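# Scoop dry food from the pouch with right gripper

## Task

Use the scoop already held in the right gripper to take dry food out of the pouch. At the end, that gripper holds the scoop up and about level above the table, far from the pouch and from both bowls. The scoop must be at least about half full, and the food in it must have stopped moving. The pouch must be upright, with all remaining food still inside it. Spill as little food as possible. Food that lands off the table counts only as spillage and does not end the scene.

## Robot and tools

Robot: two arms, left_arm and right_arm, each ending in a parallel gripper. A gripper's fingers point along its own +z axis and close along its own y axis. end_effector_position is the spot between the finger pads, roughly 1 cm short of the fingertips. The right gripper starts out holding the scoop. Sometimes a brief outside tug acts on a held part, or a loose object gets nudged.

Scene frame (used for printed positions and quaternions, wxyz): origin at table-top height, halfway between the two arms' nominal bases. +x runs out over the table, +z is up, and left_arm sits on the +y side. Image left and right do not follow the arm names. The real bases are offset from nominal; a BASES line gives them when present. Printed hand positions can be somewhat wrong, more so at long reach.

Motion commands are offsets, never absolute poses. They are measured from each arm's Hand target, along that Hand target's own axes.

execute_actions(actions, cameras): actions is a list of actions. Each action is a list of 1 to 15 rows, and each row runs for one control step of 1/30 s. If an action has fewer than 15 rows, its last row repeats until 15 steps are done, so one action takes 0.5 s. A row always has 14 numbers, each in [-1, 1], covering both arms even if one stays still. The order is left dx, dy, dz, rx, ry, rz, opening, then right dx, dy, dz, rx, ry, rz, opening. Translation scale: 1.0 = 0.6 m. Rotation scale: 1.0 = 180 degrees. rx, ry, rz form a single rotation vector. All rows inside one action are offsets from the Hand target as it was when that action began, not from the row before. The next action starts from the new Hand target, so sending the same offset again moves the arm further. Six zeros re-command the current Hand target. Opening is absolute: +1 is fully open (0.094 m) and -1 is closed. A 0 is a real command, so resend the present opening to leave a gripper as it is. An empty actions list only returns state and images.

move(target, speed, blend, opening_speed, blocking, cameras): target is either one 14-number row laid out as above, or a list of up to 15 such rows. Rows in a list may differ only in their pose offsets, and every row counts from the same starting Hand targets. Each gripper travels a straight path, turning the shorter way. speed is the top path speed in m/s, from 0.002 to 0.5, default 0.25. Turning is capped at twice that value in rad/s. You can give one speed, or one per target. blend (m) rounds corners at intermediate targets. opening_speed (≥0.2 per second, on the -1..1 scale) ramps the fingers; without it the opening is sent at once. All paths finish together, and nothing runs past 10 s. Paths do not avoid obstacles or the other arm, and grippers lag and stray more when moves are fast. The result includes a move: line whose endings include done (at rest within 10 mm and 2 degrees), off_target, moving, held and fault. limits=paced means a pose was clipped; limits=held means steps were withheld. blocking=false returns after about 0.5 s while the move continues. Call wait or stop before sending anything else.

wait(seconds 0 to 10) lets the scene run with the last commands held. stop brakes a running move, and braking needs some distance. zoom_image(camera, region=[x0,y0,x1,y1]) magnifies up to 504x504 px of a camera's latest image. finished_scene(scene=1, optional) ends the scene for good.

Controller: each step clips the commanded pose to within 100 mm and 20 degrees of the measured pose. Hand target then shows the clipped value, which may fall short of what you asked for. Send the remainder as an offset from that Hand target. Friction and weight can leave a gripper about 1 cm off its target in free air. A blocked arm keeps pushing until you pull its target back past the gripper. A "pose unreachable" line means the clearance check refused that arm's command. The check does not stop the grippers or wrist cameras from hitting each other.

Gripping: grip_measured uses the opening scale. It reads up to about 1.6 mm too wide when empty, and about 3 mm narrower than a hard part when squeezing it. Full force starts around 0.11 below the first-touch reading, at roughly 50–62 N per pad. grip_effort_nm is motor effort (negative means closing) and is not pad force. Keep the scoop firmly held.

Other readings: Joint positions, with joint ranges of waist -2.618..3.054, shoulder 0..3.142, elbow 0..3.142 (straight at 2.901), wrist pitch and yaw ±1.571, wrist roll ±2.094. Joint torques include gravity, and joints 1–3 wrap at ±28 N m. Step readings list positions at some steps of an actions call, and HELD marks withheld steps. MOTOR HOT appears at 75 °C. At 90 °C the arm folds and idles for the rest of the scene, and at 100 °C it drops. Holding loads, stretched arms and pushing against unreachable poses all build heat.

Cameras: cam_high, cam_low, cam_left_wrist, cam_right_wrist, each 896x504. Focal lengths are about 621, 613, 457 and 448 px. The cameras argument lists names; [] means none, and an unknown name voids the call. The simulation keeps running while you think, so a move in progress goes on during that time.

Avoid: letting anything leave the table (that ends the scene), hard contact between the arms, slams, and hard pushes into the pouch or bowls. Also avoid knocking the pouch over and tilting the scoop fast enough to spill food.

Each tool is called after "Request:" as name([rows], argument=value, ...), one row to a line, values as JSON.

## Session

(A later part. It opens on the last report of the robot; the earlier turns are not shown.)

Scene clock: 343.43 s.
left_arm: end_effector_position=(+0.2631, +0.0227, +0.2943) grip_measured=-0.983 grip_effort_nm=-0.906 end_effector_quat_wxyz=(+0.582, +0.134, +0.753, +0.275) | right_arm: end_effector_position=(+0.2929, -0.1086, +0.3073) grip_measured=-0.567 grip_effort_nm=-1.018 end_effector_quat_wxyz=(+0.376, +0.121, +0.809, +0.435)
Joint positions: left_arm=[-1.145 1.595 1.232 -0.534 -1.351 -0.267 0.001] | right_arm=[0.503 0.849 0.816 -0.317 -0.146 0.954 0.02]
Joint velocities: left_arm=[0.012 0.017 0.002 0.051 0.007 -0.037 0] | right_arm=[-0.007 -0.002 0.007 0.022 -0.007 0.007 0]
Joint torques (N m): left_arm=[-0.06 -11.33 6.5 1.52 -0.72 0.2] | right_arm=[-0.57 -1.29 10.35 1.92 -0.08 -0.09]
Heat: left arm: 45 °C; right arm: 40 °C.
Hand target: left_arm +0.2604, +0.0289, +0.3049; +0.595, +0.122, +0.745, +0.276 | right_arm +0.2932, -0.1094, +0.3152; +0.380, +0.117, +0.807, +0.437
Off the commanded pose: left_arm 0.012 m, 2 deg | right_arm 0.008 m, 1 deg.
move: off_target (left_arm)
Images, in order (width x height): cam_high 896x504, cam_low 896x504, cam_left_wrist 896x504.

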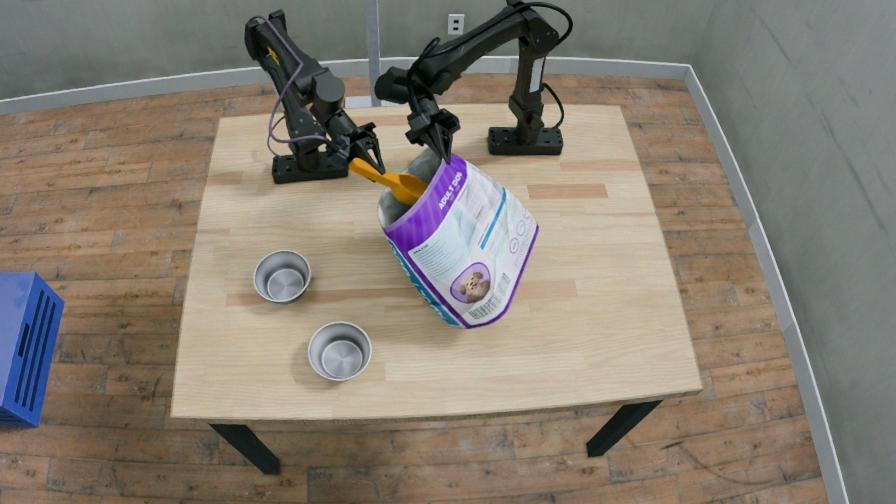

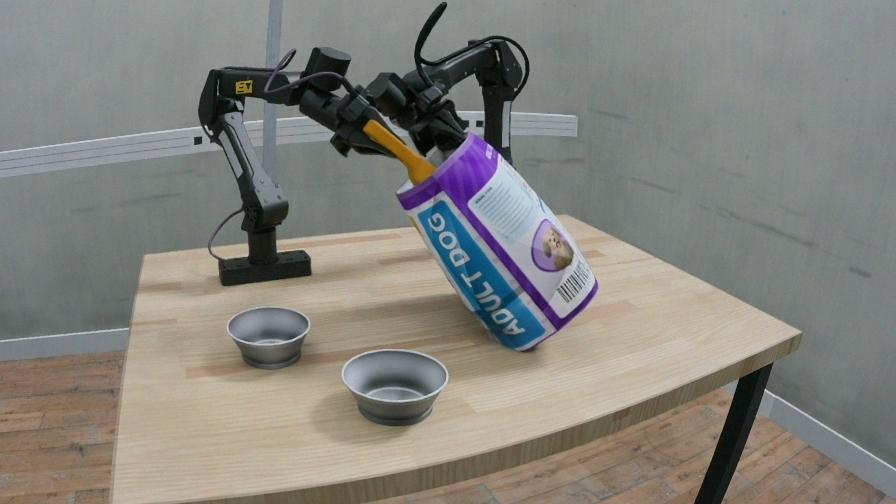

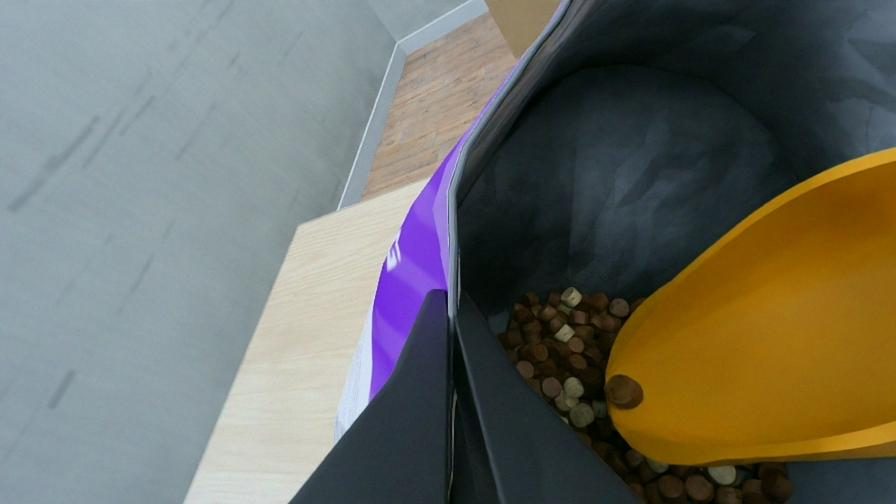

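Request:
move(target=[-0.008,0.0057,-0.0017,0,-0.1,0,-1, 0,0,0,0,0,0,-0.996417], speed=0.15, cameras=["cam_high","cam_left_wrist","cam_low"])

Scene clock: 353.40 s.
left_arm: end_effector_position=(+0.2580, +0.0387, +0.3016) grip_measured=-0.984 grip_effort_nm=-0.906 end_effector_quat_wxyz=(+0.678, +0.167, +0.658, +0.281) | right_arm: end_effector_position=(+0.2929, -0.1086, +0.3073) grip_measured=-0.567 grip_effort_nm=-1.018 end_effector_quat_wxyz=(+0.376, +0.121, +0.809, +0.435)
Joint positions: left_arm=[-1.131 1.52 0.682 1.122 -1.288 0.915 0.001] | right_arm=[0.503 0.849 0.816 -0.317 -0.146 0.954 0.02]
Joint velocities: left_arm=[-0.007 -0.007 -0.017 -0.007 0.11 -0.037 0] | right_arm=[0.007 -0.007 -0.007 -0.081 0.037 -0.022 0]
Joint torques (N m): left_arm=[0.14 -7.32 6.38 2.19 0.73 0.18] | right_arm=[-0.53 -1.21 10.29 1.91 -0.05 -0.09]
Heat: left arm: 45 °C; right arm: 40 °C.
Hand target: left_arm +0.2593, +0.0301, +0.3131; +0.707, +0.166, +0.640, +0.253 | right_arm +0.2932, -0.1094, +0.3153; +0.380, +0.117, +0.806, +0.437
Off the commanded pose: left_arm 0.014 m, 5 deg | right_arm 0.008 m, 1 deg.
move: off_target (left_arm)
Images, in order (width x height): cam_high 896x504, cam_low 896x504, cam_left_wrist 896x504.

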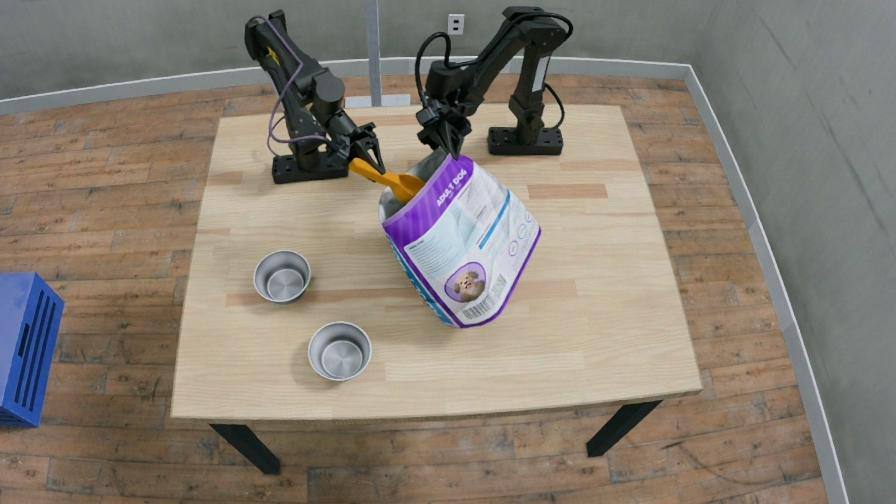

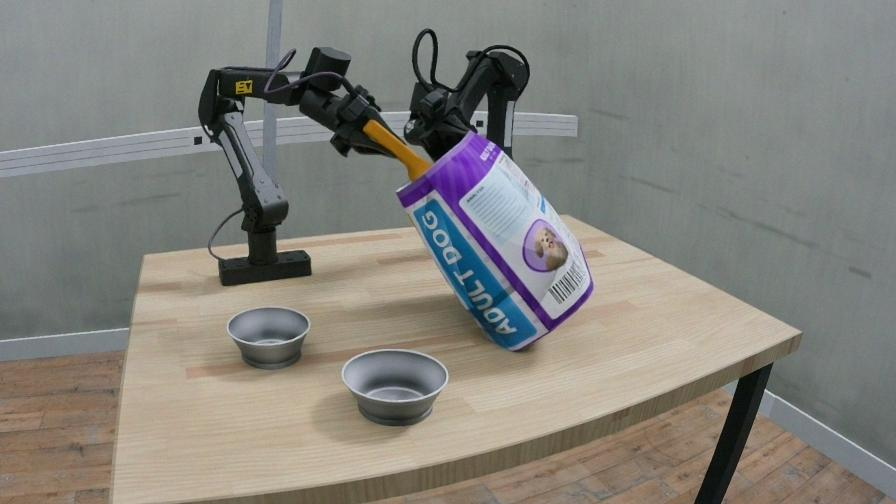

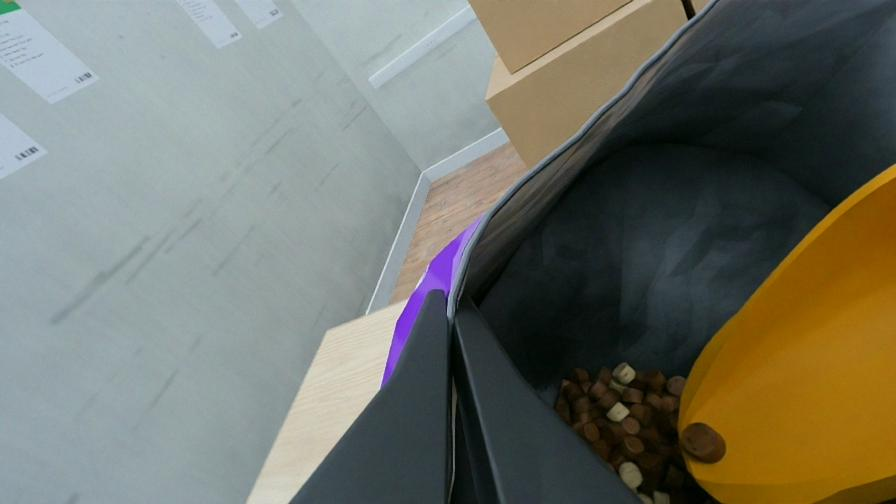

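Request:
move(target=[0,0,0,0,0,0,-1, 0.063,0,0.053,0.083,-0.044,0,-0.996417], speed=0.15, cameras=["cam_high","cam_left_wrist","cam_right_wrist"])

Request:
zoom_image(camera="cam_high", region=[320, 100, 520, 240])

Scene clock: 375.77 s.
left_arm: end_effector_position=(+0.2581, +0.0388, +0.3017) grip_measured=-0.984 grip_effort_nm=-0.891 end_effector_quat_wxyz=(+0.679, +0.166, +0.658, +0.282) | right_arm: end_effector_position=(+0.2894, -0.0700, +0.2753) grip_measured=-0.567 grip_effort_nm=-1.013 end_effector_quat_wxyz=(+0.407, +0.196, +0.831, +0.324)
Joint positions: left_arm=[-1.131 1.525 0.682 1.138 -1.29 0.924 0.001] | right_arm=[0.906 1.051 0.898 -0.384 0.454 1.16 0.02]
Joint velocities: left_arm=[0.007 -0.017 0.002 -0.007 -0.007 0.037 0] | right_arm=[-0.012 -0.007 -0.002 -0.037 -0.022 0.037 -0.001]
Joint torques (N m): left_arm=[0.21 -7.8 6.39 2.16 0.78 0.17] | right_arm=[0.61 -2.5 10.84 1.68 0.35 0.04]
Heat: left arm: 41 °C; right arm: 40 °C.
Hand target: left_arm +0.2593, +0.0302, +0.3131; +0.707, +0.165, +0.640, +0.253 | right_arm +0.2906, -0.0698, +0.2836; +0.413, +0.200, +0.828, +0.324
Off the commanded pose: left_arm 0.014 m, 5 deg | right_arm 0.010 m, 1 deg.
move: off_target (left_arm)
Images, in order (width x height): cam_high 896x504, cam_left_wrist 896x504, cam_right_wrist 896x504.

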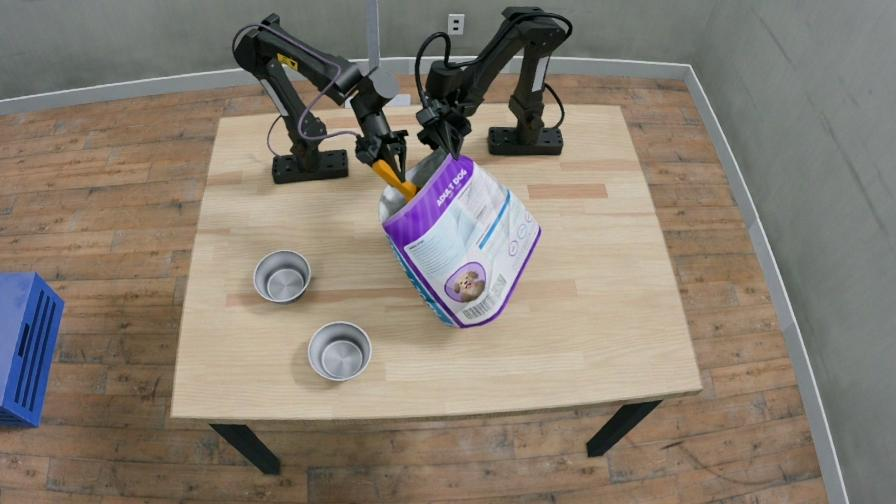

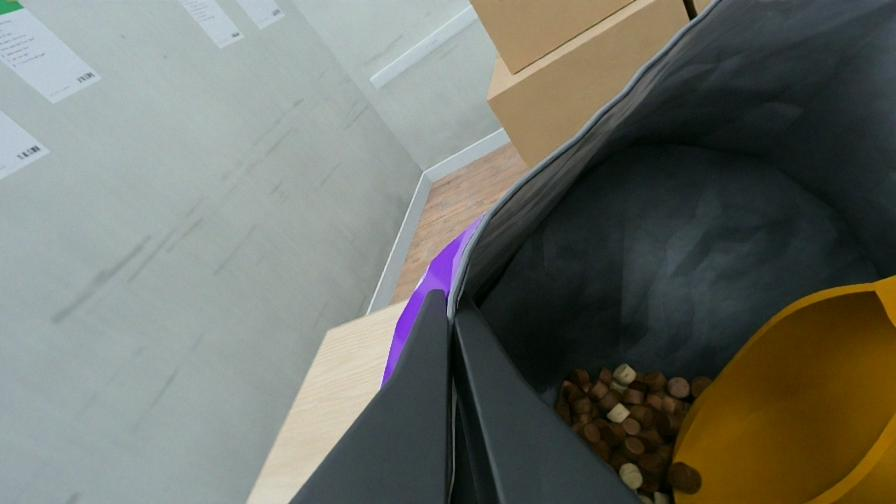

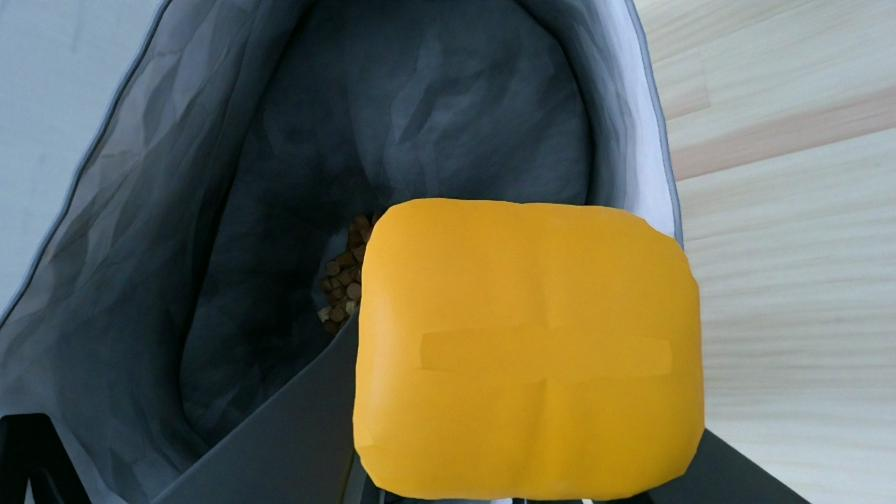

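Scaled by 2.520 from the camera's 896x504 image, which has a finer 1280x720 frame.

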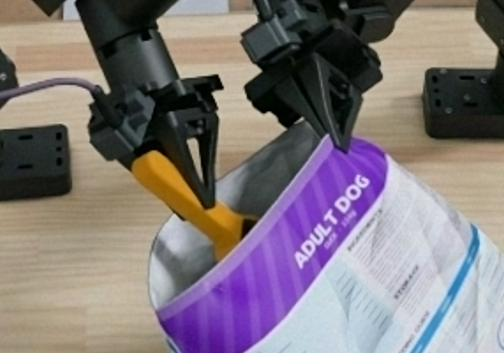

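Request:
move(target=[0,0,0,0,0,0,-1, 0.083,-0.01,0.044,0,0,0,-0.996417], speed=0.15, cameras=["cam_high","cam_left_wrist","cam_right_wrist"])

Request:
zoom_image(camera="cam_high", region=[320, 100, 520, 240])

Scene clock: 388.33 s.
left_arm: end_effector_position=(+0.2580, +0.0391, +0.3017) grip_measured=-0.984 grip_effort_nm=-0.901 end_effector_quat_wxyz=(+0.679, +0.165, +0.658, +0.282) | right_arm: end_effector_position=(+0.2830, -0.0451, +0.2580) grip_measured=-0.567 grip_effort_nm=-1.018 end_effector_quat_wxyz=(+0.402, +0.191, +0.833, +0.329)
Joint positions: left_arm=[-1.131 1.525 0.681 1.14 -1.291 0.924 0.001] | right_arm=[0.983 1.118 0.868 -0.303 0.503 1.201 0.02]
Joint velocities: left_arm=[-0.007 0.002 0.002 -0.022 -0.037 0.051 0] | right_arm=[-0.002 -0.007 -0.002 0.051 0.022 -0.037 -0.001]
Joint torques (N m): left_arm=[0.23 -7.51 6.53 2.17 0.79 0.11] | right_arm=[-0.05 -3.81 8.64 1.7 0.21 -0.05]
Heat: left arm: 40 °C; right arm: 39 °C.
Hand target: left_arm +0.2592, +0.0302, +0.3132; +0.707, +0.165, +0.640, +0.253 | right_arm +0.2828, -0.0470, +0.2593; +0.403, +0.190, +0.833, +0.328
Off the commanded pose: left_arm 0.015 m, 5 deg | right_arm 0.021 m, 2 deg.
move: held (right_arm; a check stopped the path), off_target (left_arm); limits=held
pose unreachable (right arm): on one or more control steps of this call, first in action 0 (counted from 0), this arm could not follow its commanded pose, so it was not sent that pose on those steps. It may still have moved: this result reports where it is.
cause: moving toward the commanded pose would bring a part of the arm too close to another arm (this arm's wrist (the part past joint 4) and the left arm's wrist camera, at the place that arm is still heading or pushing toward).
Images, in order (width x height): cam_high 896x504, cam_left_wrist 896x504, cam_right_wrist 896x504.

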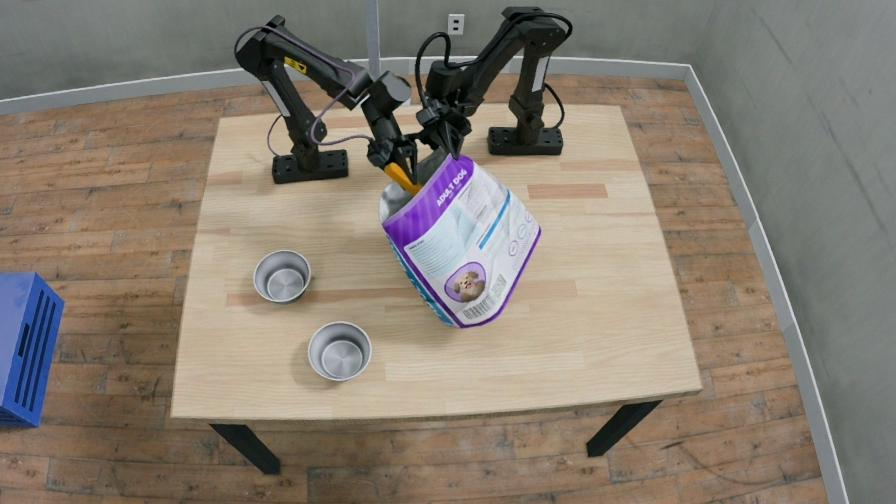

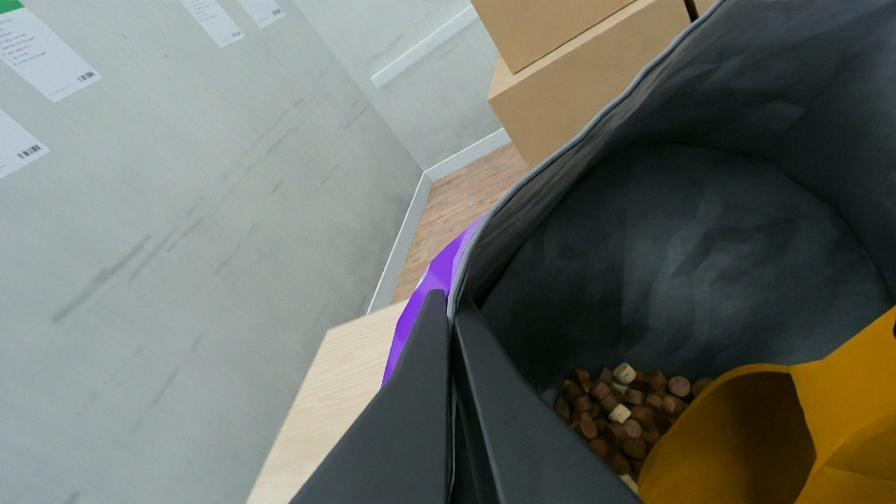

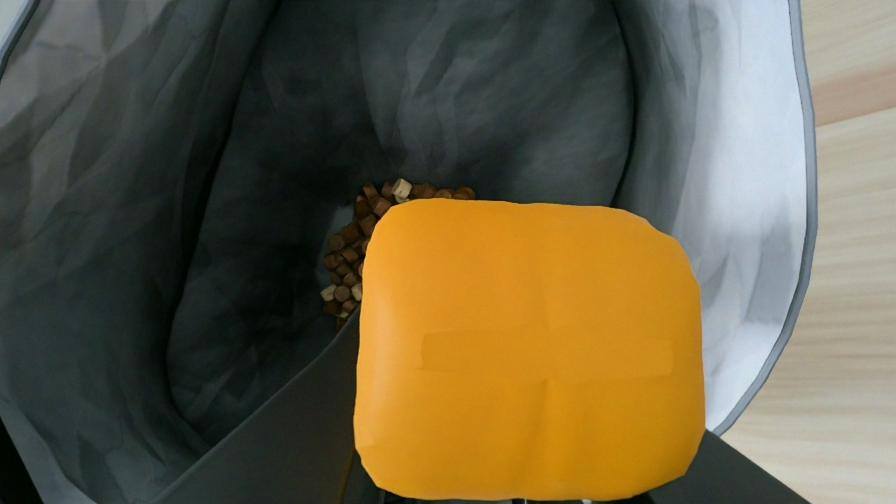

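Scaled by 2.520 from the camera's 896x504 image, which has a finer 1280x720 frame.

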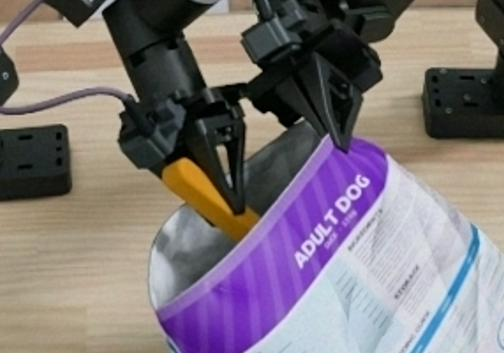

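Request:
move(target=[0.022,0.0175,0,0.064,-0.043,-0.01,-1, 0,0,0,0,0,0,-0.996417], speed=0.1, cameras=["cam_high","cam_low","cam_left_wrist"])

Scene clock: 406.17 s.
left_arm: end_effector_position=(+0.2605, +0.0458, +0.2925) grip_measured=-0.983 grip_effort_nm=-0.911 end_effector_quat_wxyz=(+0.711, +0.249, +0.631, +0.184) | right_arm: end_effector_position=(+0.2830, -0.0439, +0.2591) grip_measured=-0.567 grip_effort_nm=-1.018 end_effector_quat_wxyz=(+0.401, +0.191, +0.832, +0.333)
Joint positions: left_arm=[-1.029 1.304 0.512 0.925 -0.925 0.737 0.001] | right_arm=[0.983 1.118 0.868 -0.297 0.499 1.201 0.02]
Joint velocities: left_arm=[0.017 0.002 -0.017 -0.022 0.066 0.022 0] | right_arm=[0.002 -0.037 -0.007 -0.022 0.051 -0.066 0]
Joint torques (N m): left_arm=[0.87 -8.58 6.76 2.25 0.41 0.19] | right_arm=[-0.14 -3.85 8.46 1.66 0.25 -0.04]
Heat: left arm: 40 °C; right arm: 40 °C.
Hand target: left_arm +0.2579, +0.0460, +0.3087; +0.731, +0.242, +0.616, +0.164 | right_arm +0.2828, -0.0470, +0.2593; +0.403, +0.190, +0.833, +0.328
Off the commanded pose: left_arm 0.016 m, 4 deg | right_arm 0.003 m, 1 deg.
move: off_target (left_arm)
Images, in order (width x height): cam_high 896x504, cam_low 896x504, cam_left_wrist 896x504.

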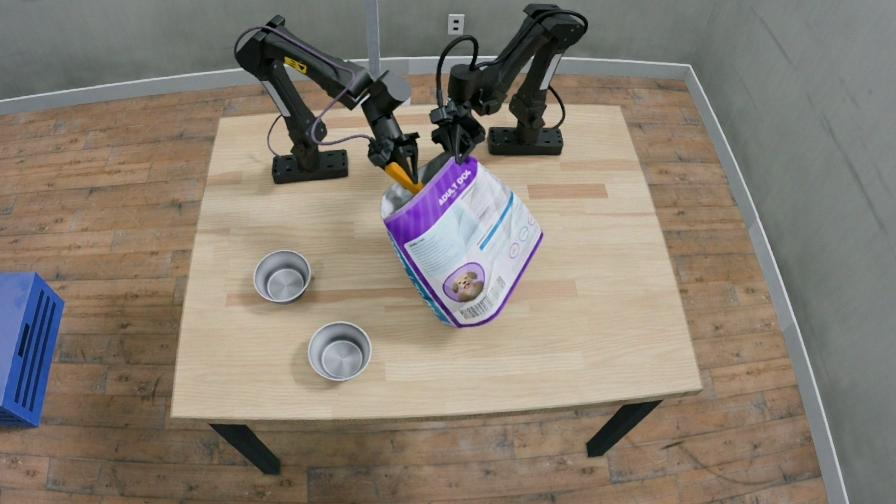

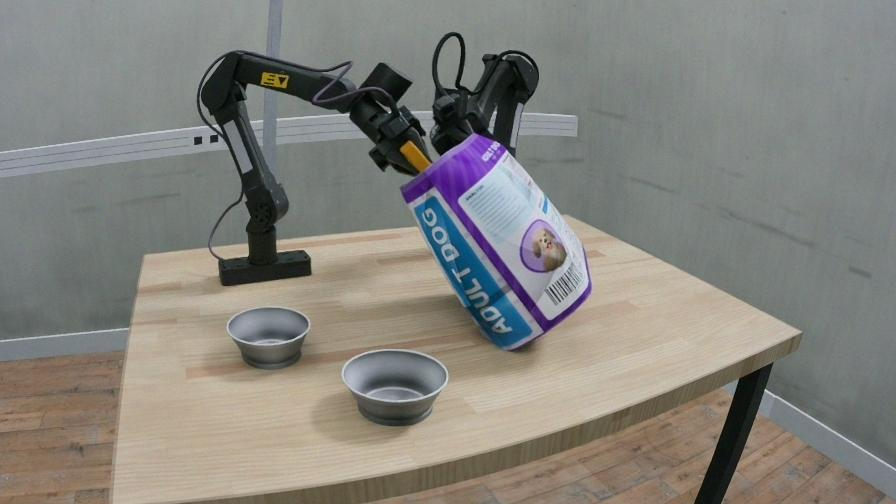

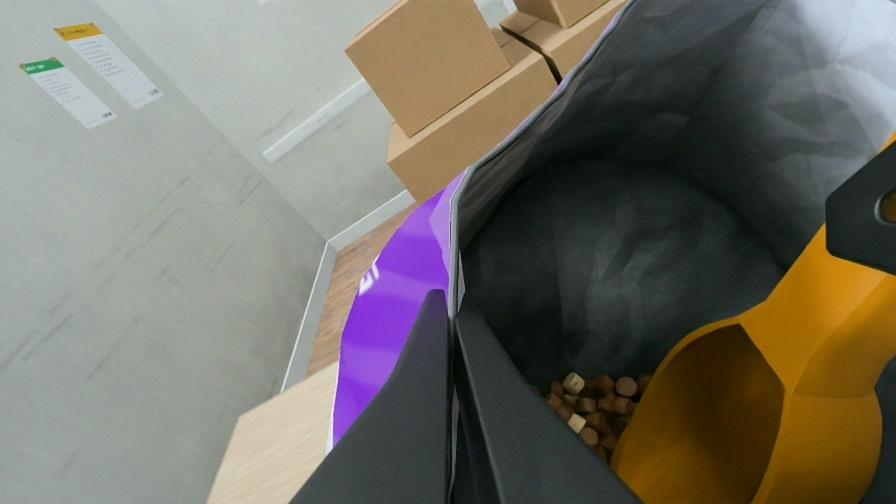

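Request:
move(target=[0,0,0,0,0,0,-1, 0.055,0,0.051,0,0,0,-0.996417], speed=0.12, cameras=["cam_high","cam_left_wrist","cam_right_wrist"])

Request:
zoom_image(camera="cam_high", region=[320, 100, 520, 240])

Scene clock: 420.20 s.
left_arm: end_effector_position=(+0.2602, +0.0449, +0.2926) grip_measured=-0.983 grip_effort_nm=-0.906 end_effector_quat_wxyz=(+0.712, +0.252, +0.630, +0.182) | right_arm: end_effector_position=(+0.2909, -0.0155, +0.2455) grip_measured=-0.567 grip_effort_nm=-1.018 end_effector_quat_wxyz=(+0.410, +0.198, +0.819, +0.349)
Joint positions: left_arm=[-1.029 1.302 0.511 0.922 -0.919 0.736 0.001] | right_arm=[1.021 1.23 0.847 -0.131 0.542 1.225 0.02]
Joint velocities: left_arm=[-0.012 -0.002 -0.002 0.007 -0.007 -0.066 0] | right_arm=[-0.002 0.017 -0.002 -0.037 0.022 0.051 0.001]
Joint torques (N m): left_arm=[0.59 -8.38 6.79 2.24 0.35 0.16] | right_arm=[0.8 -2.91 6.48 1.67 0.22 0.03]
Heat: left arm: 40 °C; right arm: 40 °C.
Hand target: left_arm +0.2579, +0.0460, +0.3086; +0.731, +0.243, +0.616, +0.164 | right_arm +0.2873, -0.0160, +0.2261; +0.402, +0.191, +0.833, +0.328
Off the commanded pose: left_arm 0.016 m, 4 deg | right_arm 0.019 m, 3 deg.
move: off_target (left_arm, right_arm)
Images, in order (width x height): cam_high 896x504, cam_left_wrist 896x504, cam_right_wrist 896x504.

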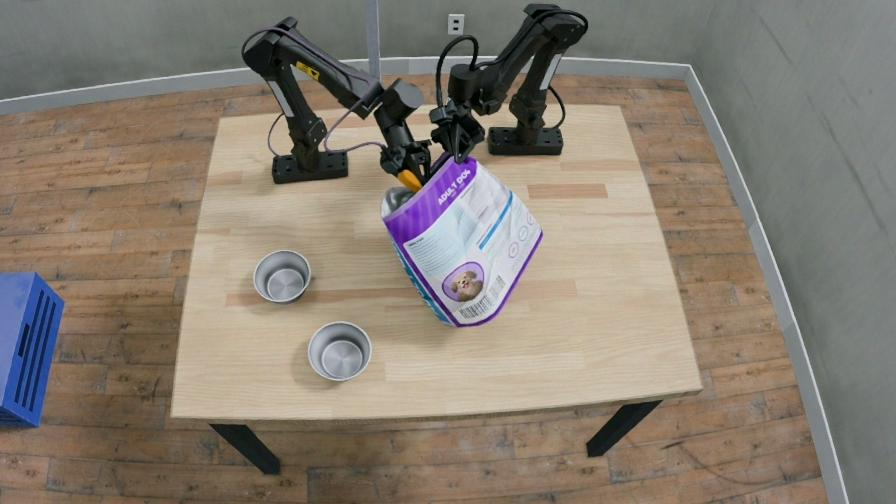

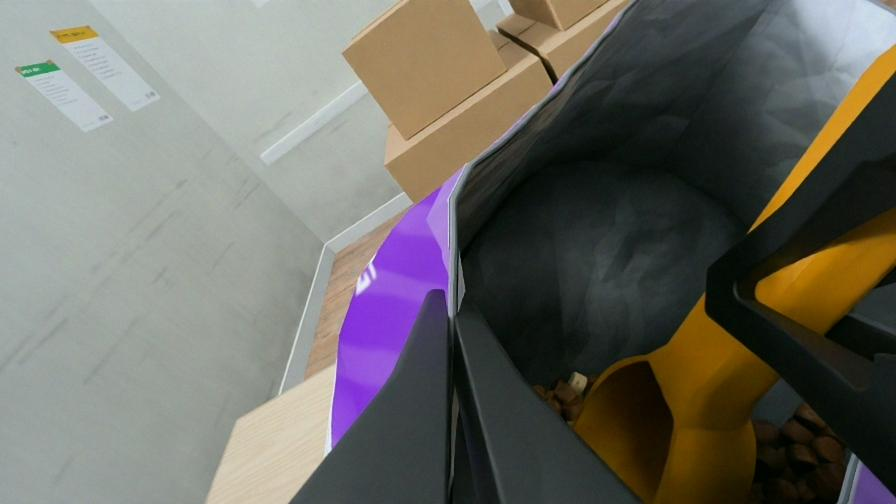

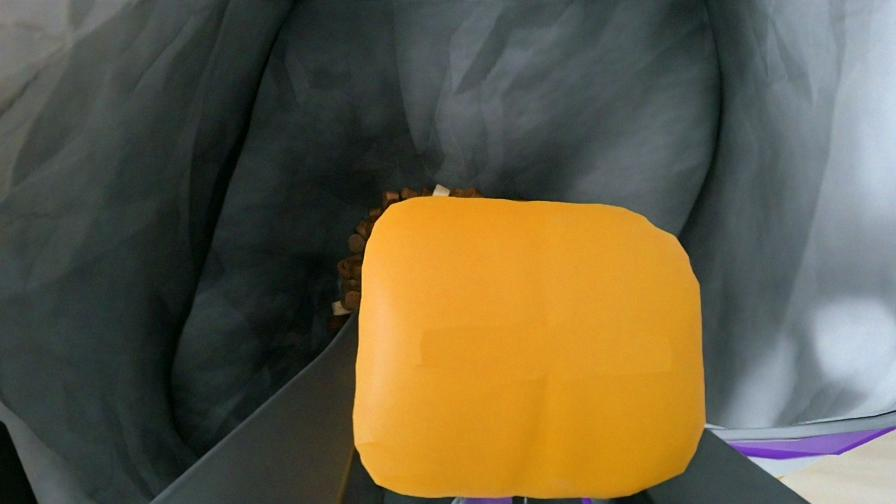

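Scaled by 2.520 from the camera's 896x504 image, which has a finer 1280x720 frame.

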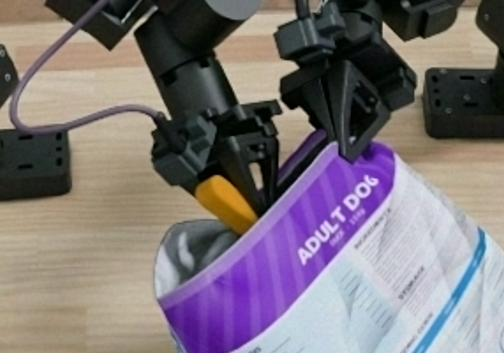

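Request:
zoom_image(camera="cam_left_wrist", region=[500, 304, 780, 504])

Scaled by 1.800 from the camera's 896x504 image, which has a finer 1280x720 frame.

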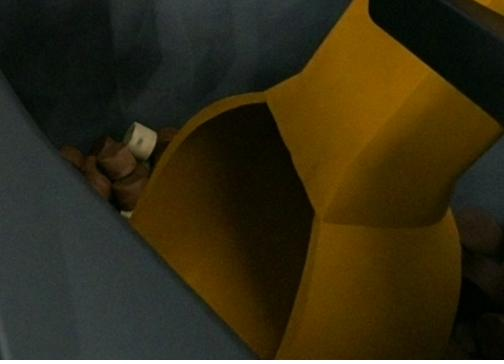

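Request:
move(target=[0,0,0,0,0,0,-1, -0.117,-0.018,-0.021,0.044,0.056,0,-0.996417], speed=0.15, cameras=["cam_high","cam_left_wrist","cam_right_wrist"])

Request:
zoom_image(camera="cam_high", region=[320, 100, 520, 240])

Scene clock: 476.47 s.
left_arm: end_effector_position=(+0.2602, +0.0448, +0.2926) grip_measured=-0.983 grip_effort_nm=-0.896 end_effector_quat_wxyz=(+0.712, +0.252, +0.630, +0.182) | right_arm: end_effector_position=(+0.3216, -0.0668, +0.2686) grip_measured=-0.566 grip_effort_nm=-1.018 end_effector_quat_wxyz=(+0.328, +0.194, +0.876, +0.297)
Joint positions: left_arm=[-1.029 1.302 0.511 0.922 -0.918 0.736 0.001] | right_arm=[0.724 1.221 1.103 -0.552 0.203 1.114 0.02]
Joint velocities: left_arm=[-0.017 -0.012 -0.017 -0.066 0.022 0.022 -0.001] | right_arm=[0.007 -0.012 0.012 0.051 -0.022 -0.022 0]
Joint torques (N m): left_arm=[0.84 -8.32 6.86 2.21 0.43 0.14] | right_arm=[-0.42 -3.26 10.13 1.3 0.05 -0.17]
Heat: left arm: 41 °C; right arm: 40 °C.
Hand target: left_arm +0.2579, +0.0460, +0.3086; +0.731, +0.242, +0.616, +0.164 | right_arm +0.3198, -0.0689, +0.2646; +0.319, +0.187, +0.885, +0.282
Off the commanded pose: left_arm 0.016 m, 4 deg | right_arm 0.007 m, 2 deg.
move: off_target (left_arm)
Images, in order (width x height): cam_high 896x504, cam_left_wrist 896x504, cam_right_wrist 896x504.

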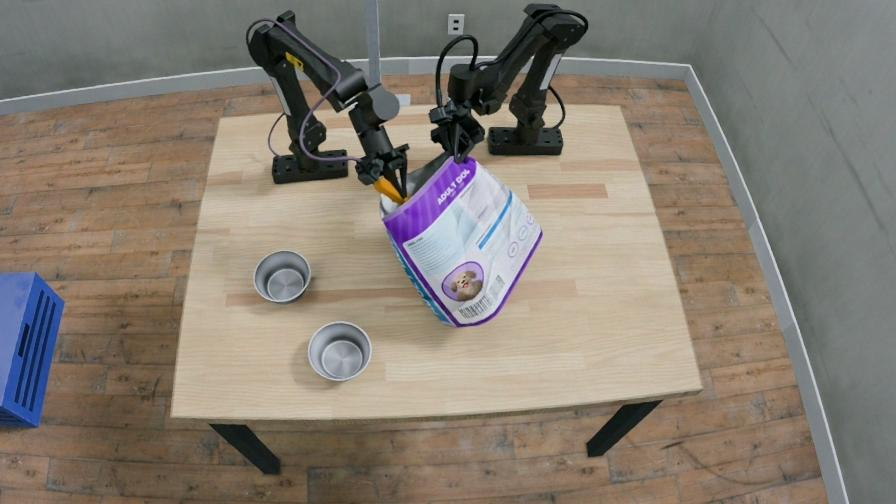

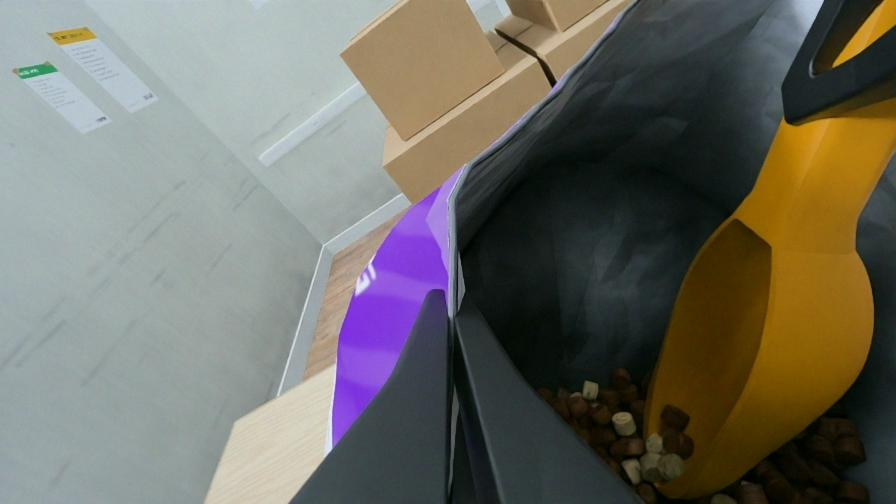

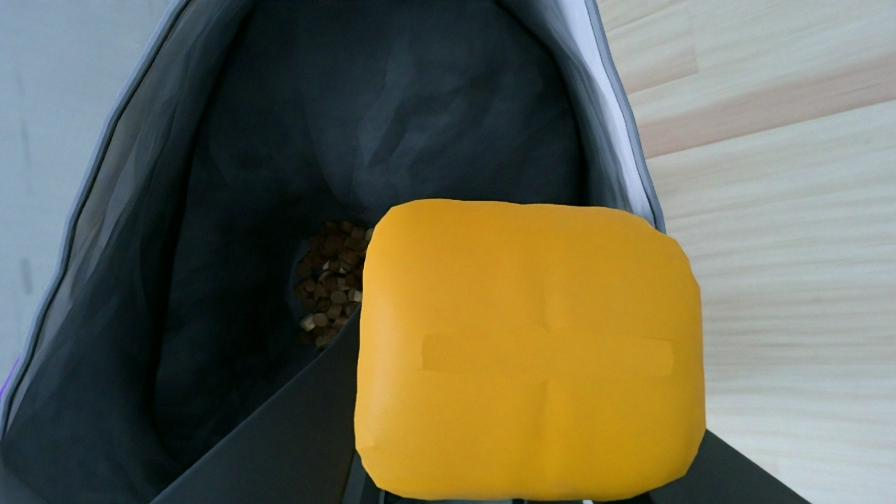

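Scaled by 2.520 from the camera's 896x504 image, which has a finer 1280x720 frame.

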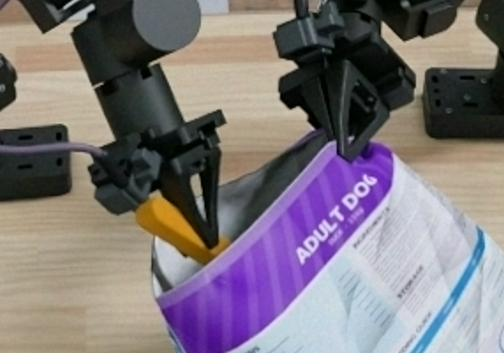

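Request:
move(target=[0,0,0,0,0,0,-1, 0.052,0,0.055,0,0,0,-0.996417], speed=0.12, cameras=["cam_high","cam_left_wrist","cam_right_wrist"])

Request:
zoom_image(camera="cam_left_wrist", region=[500, 184, 896, 504])

Scene clock: 485.87 s.
left_arm: end_effector_position=(+0.2602, +0.0448, +0.2926) grip_measured=-0.983 grip_effort_nm=-0.906 end_effector_quat_wxyz=(+0.712, +0.252, +0.630, +0.182) | right_arm: end_effector_position=(+0.3221, -0.0361, +0.2507) grip_measured=-0.566 grip_effort_nm=-1.018 end_effector_quat_wxyz=(+0.326, +0.190, +0.871, +0.314)
Joint positions: left_arm=[-1.029 1.302 0.511 0.922 -0.918 0.736 0.001] | right_arm=[0.793 1.287 1.06 -0.426 0.235 1.157 0.02]
Joint velocities: left_arm=[-0.002 -0.012 -0.002 0.007 0.037 -0.022 0.001] | right_arm=[0.007 0.002 -0.012 -0.051 -0.066 0.007 0]
Joint torques (N m): left_arm=[0.79 -8.47 6.93 2.23 0.35 0.13] | right_arm=[0.72 -3.32 6.19 1.49 0.32 -0.04]
Heat: left arm: 41 °C; right arm: 39 °C.
Hand target: left_arm +0.2579, +0.0460, +0.3086; +0.731, +0.242, +0.616, +0.164 | right_arm +0.3190, -0.0406, +0.2285; +0.318, +0.188, +0.885, +0.283
Off the commanded pose: left_arm 0.016 m, 4 deg | right_arm 0.022 m, 4 deg.
move: off_target (left_arm, right_arm)
Images, in order (width x height): cam_high 896x504, cam_left_wrist 896x504, cam_right_wrist 896x504.

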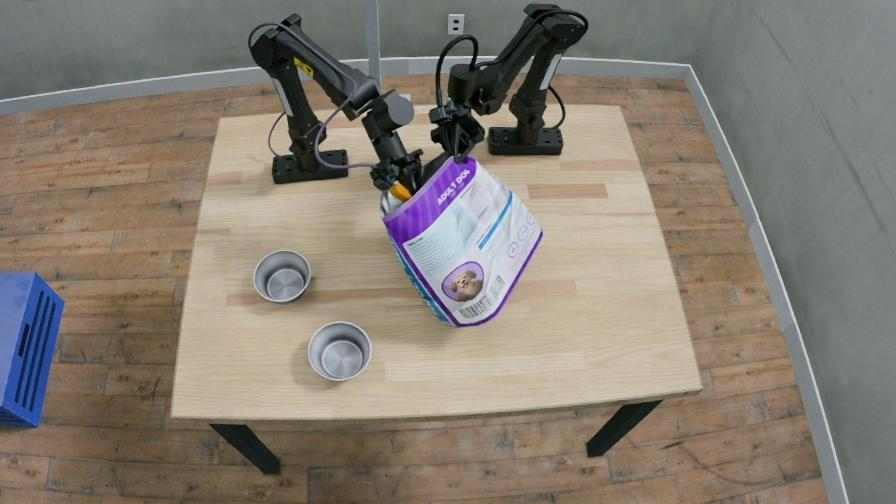

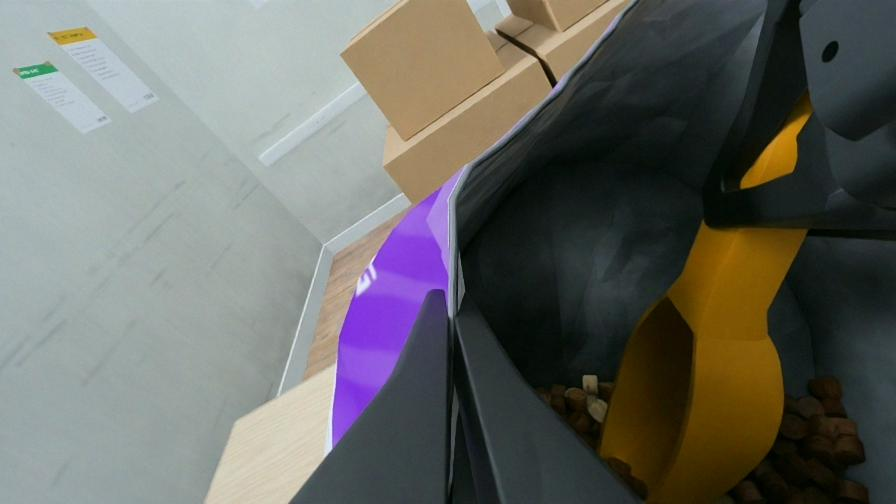

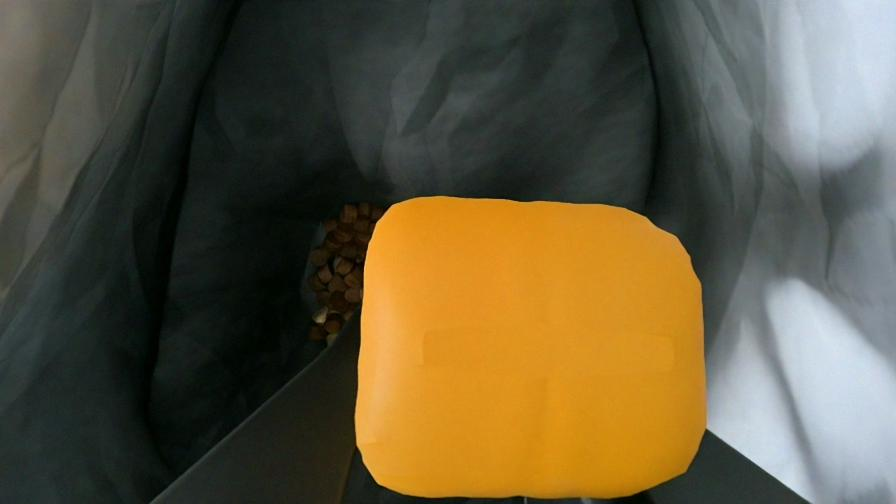

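Scaled by 1.273 from the camera's 896x504 image, which has a finer 1280x720 frame.

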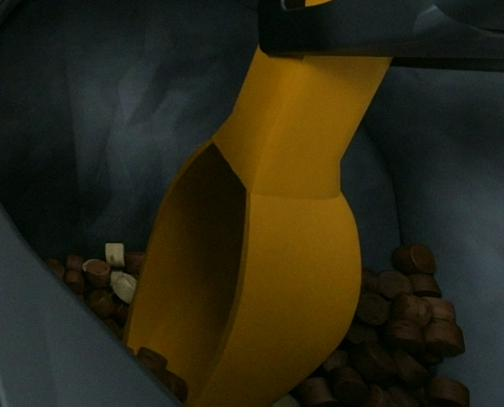

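Request:
move([
  [0,0,0,0,0,0,-1, -0.077,0.03,-0.0725,0,0,0,-0.996417],
  [0,0,0,0,0,0,-1, -0.076,-0.041,-0.057,0.056,0,0,-0.996417],
], speed=0.15, blend=0.01, cameras=["cam_high","cam_left_wrist","cam_right_wrist"])

Request:
zoom_image(camera="cam_left_wrist", region=[500, 184, 896, 504])

Request:
zoom_image(camera="cam_high", region=[320, 100, 520, 240])

Scene clock: 509.80 s.
left_arm: end_effector_position=(+0.2601, +0.0447, +0.2926) grip_measured=-0.983 grip_effort_nm=-0.911 end_effector_quat_wxyz=(+0.712, +0.252, +0.630, +0.182) | right_arm: end_effector_position=(+0.3259, -0.0789, +0.2692) grip_measured=-0.566 grip_effort_nm=-1.013 end_effector_quat_wxyz=(+0.304, +0.209, +0.895, +0.250)
Joint positions: left_arm=[-1.029 1.302 0.511 0.922 -0.917 0.736 0.001] | right_arm=[0.693 1.287 1.231 -0.726 0.205 1.118 0.02]
Joint velocities: left_arm=[-0.017 0.012 -0.007 -0.066 0.051 0.066 0] | right_arm=[0.012 -0.007 -0.012 -0.007 -0.022 0.022 0]
Joint torques (N m): left_arm=[0.84 -8.5 6.79 2.21 0.37 0.12] | right_arm=[-1.07 -3.43 9.05 0.89 0.54 -0.2]
Heat: left arm: 41 °C; right arm: 39 °C.
Hand target: left_arm +0.2579, +0.0460, +0.3086; +0.731, +0.242, +0.616, +0.164 | right_arm +0.3263, -0.0956, +0.2568; +0.303, +0.215, +0.906, +0.203
Off the commanded pose: left_arm 0.016 m, 4 deg | right_arm 0.022 m, 6 deg.
move: off_target (left_arm, right_arm)
Images, in order (width x height): cam_high 896x504, cam_left_wrist 896x504, cam_right_wrist 896x504.

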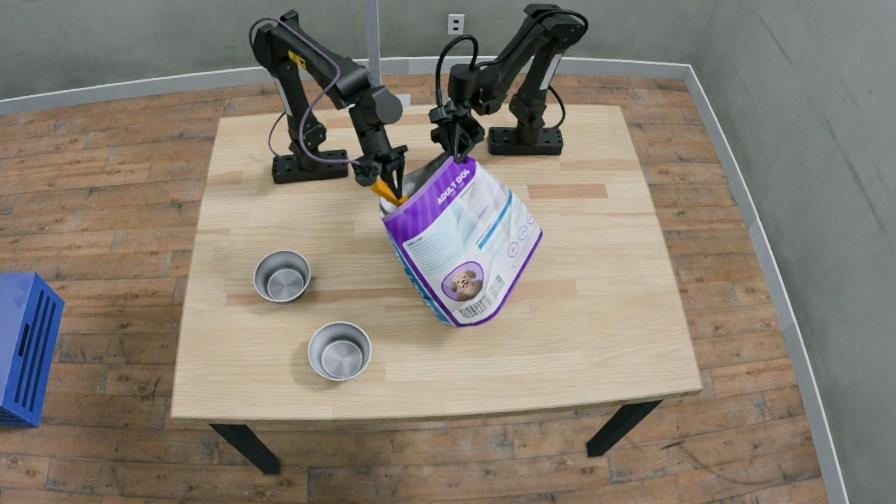

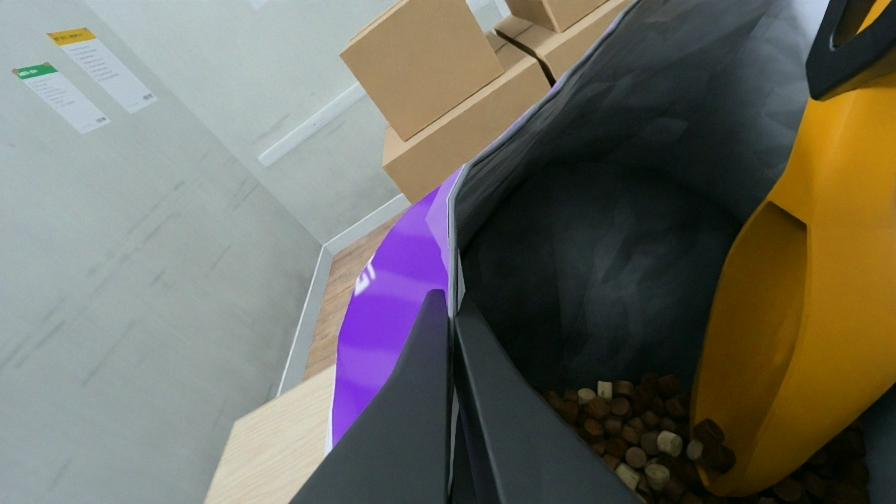

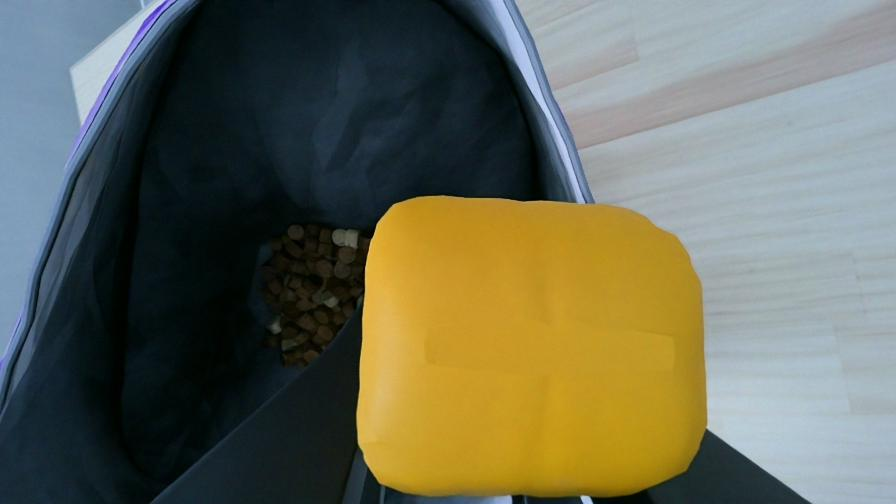

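Scaled by 1.273 from the camera's 896x504 image, which has a finer 1280x720 frame.

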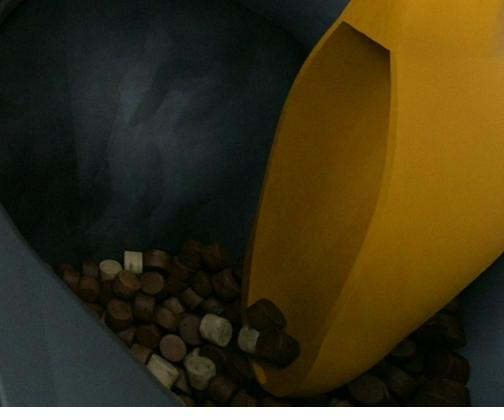

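Scaled by 2.520 from the camera's 896x504 image, which has a finer 1280x720 frame.

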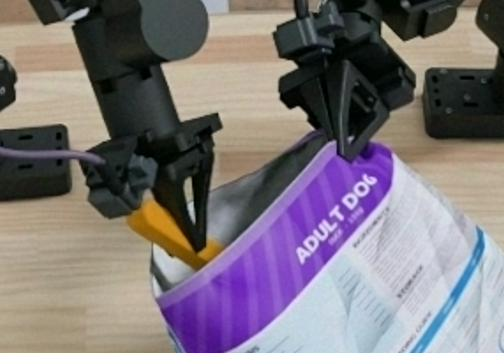

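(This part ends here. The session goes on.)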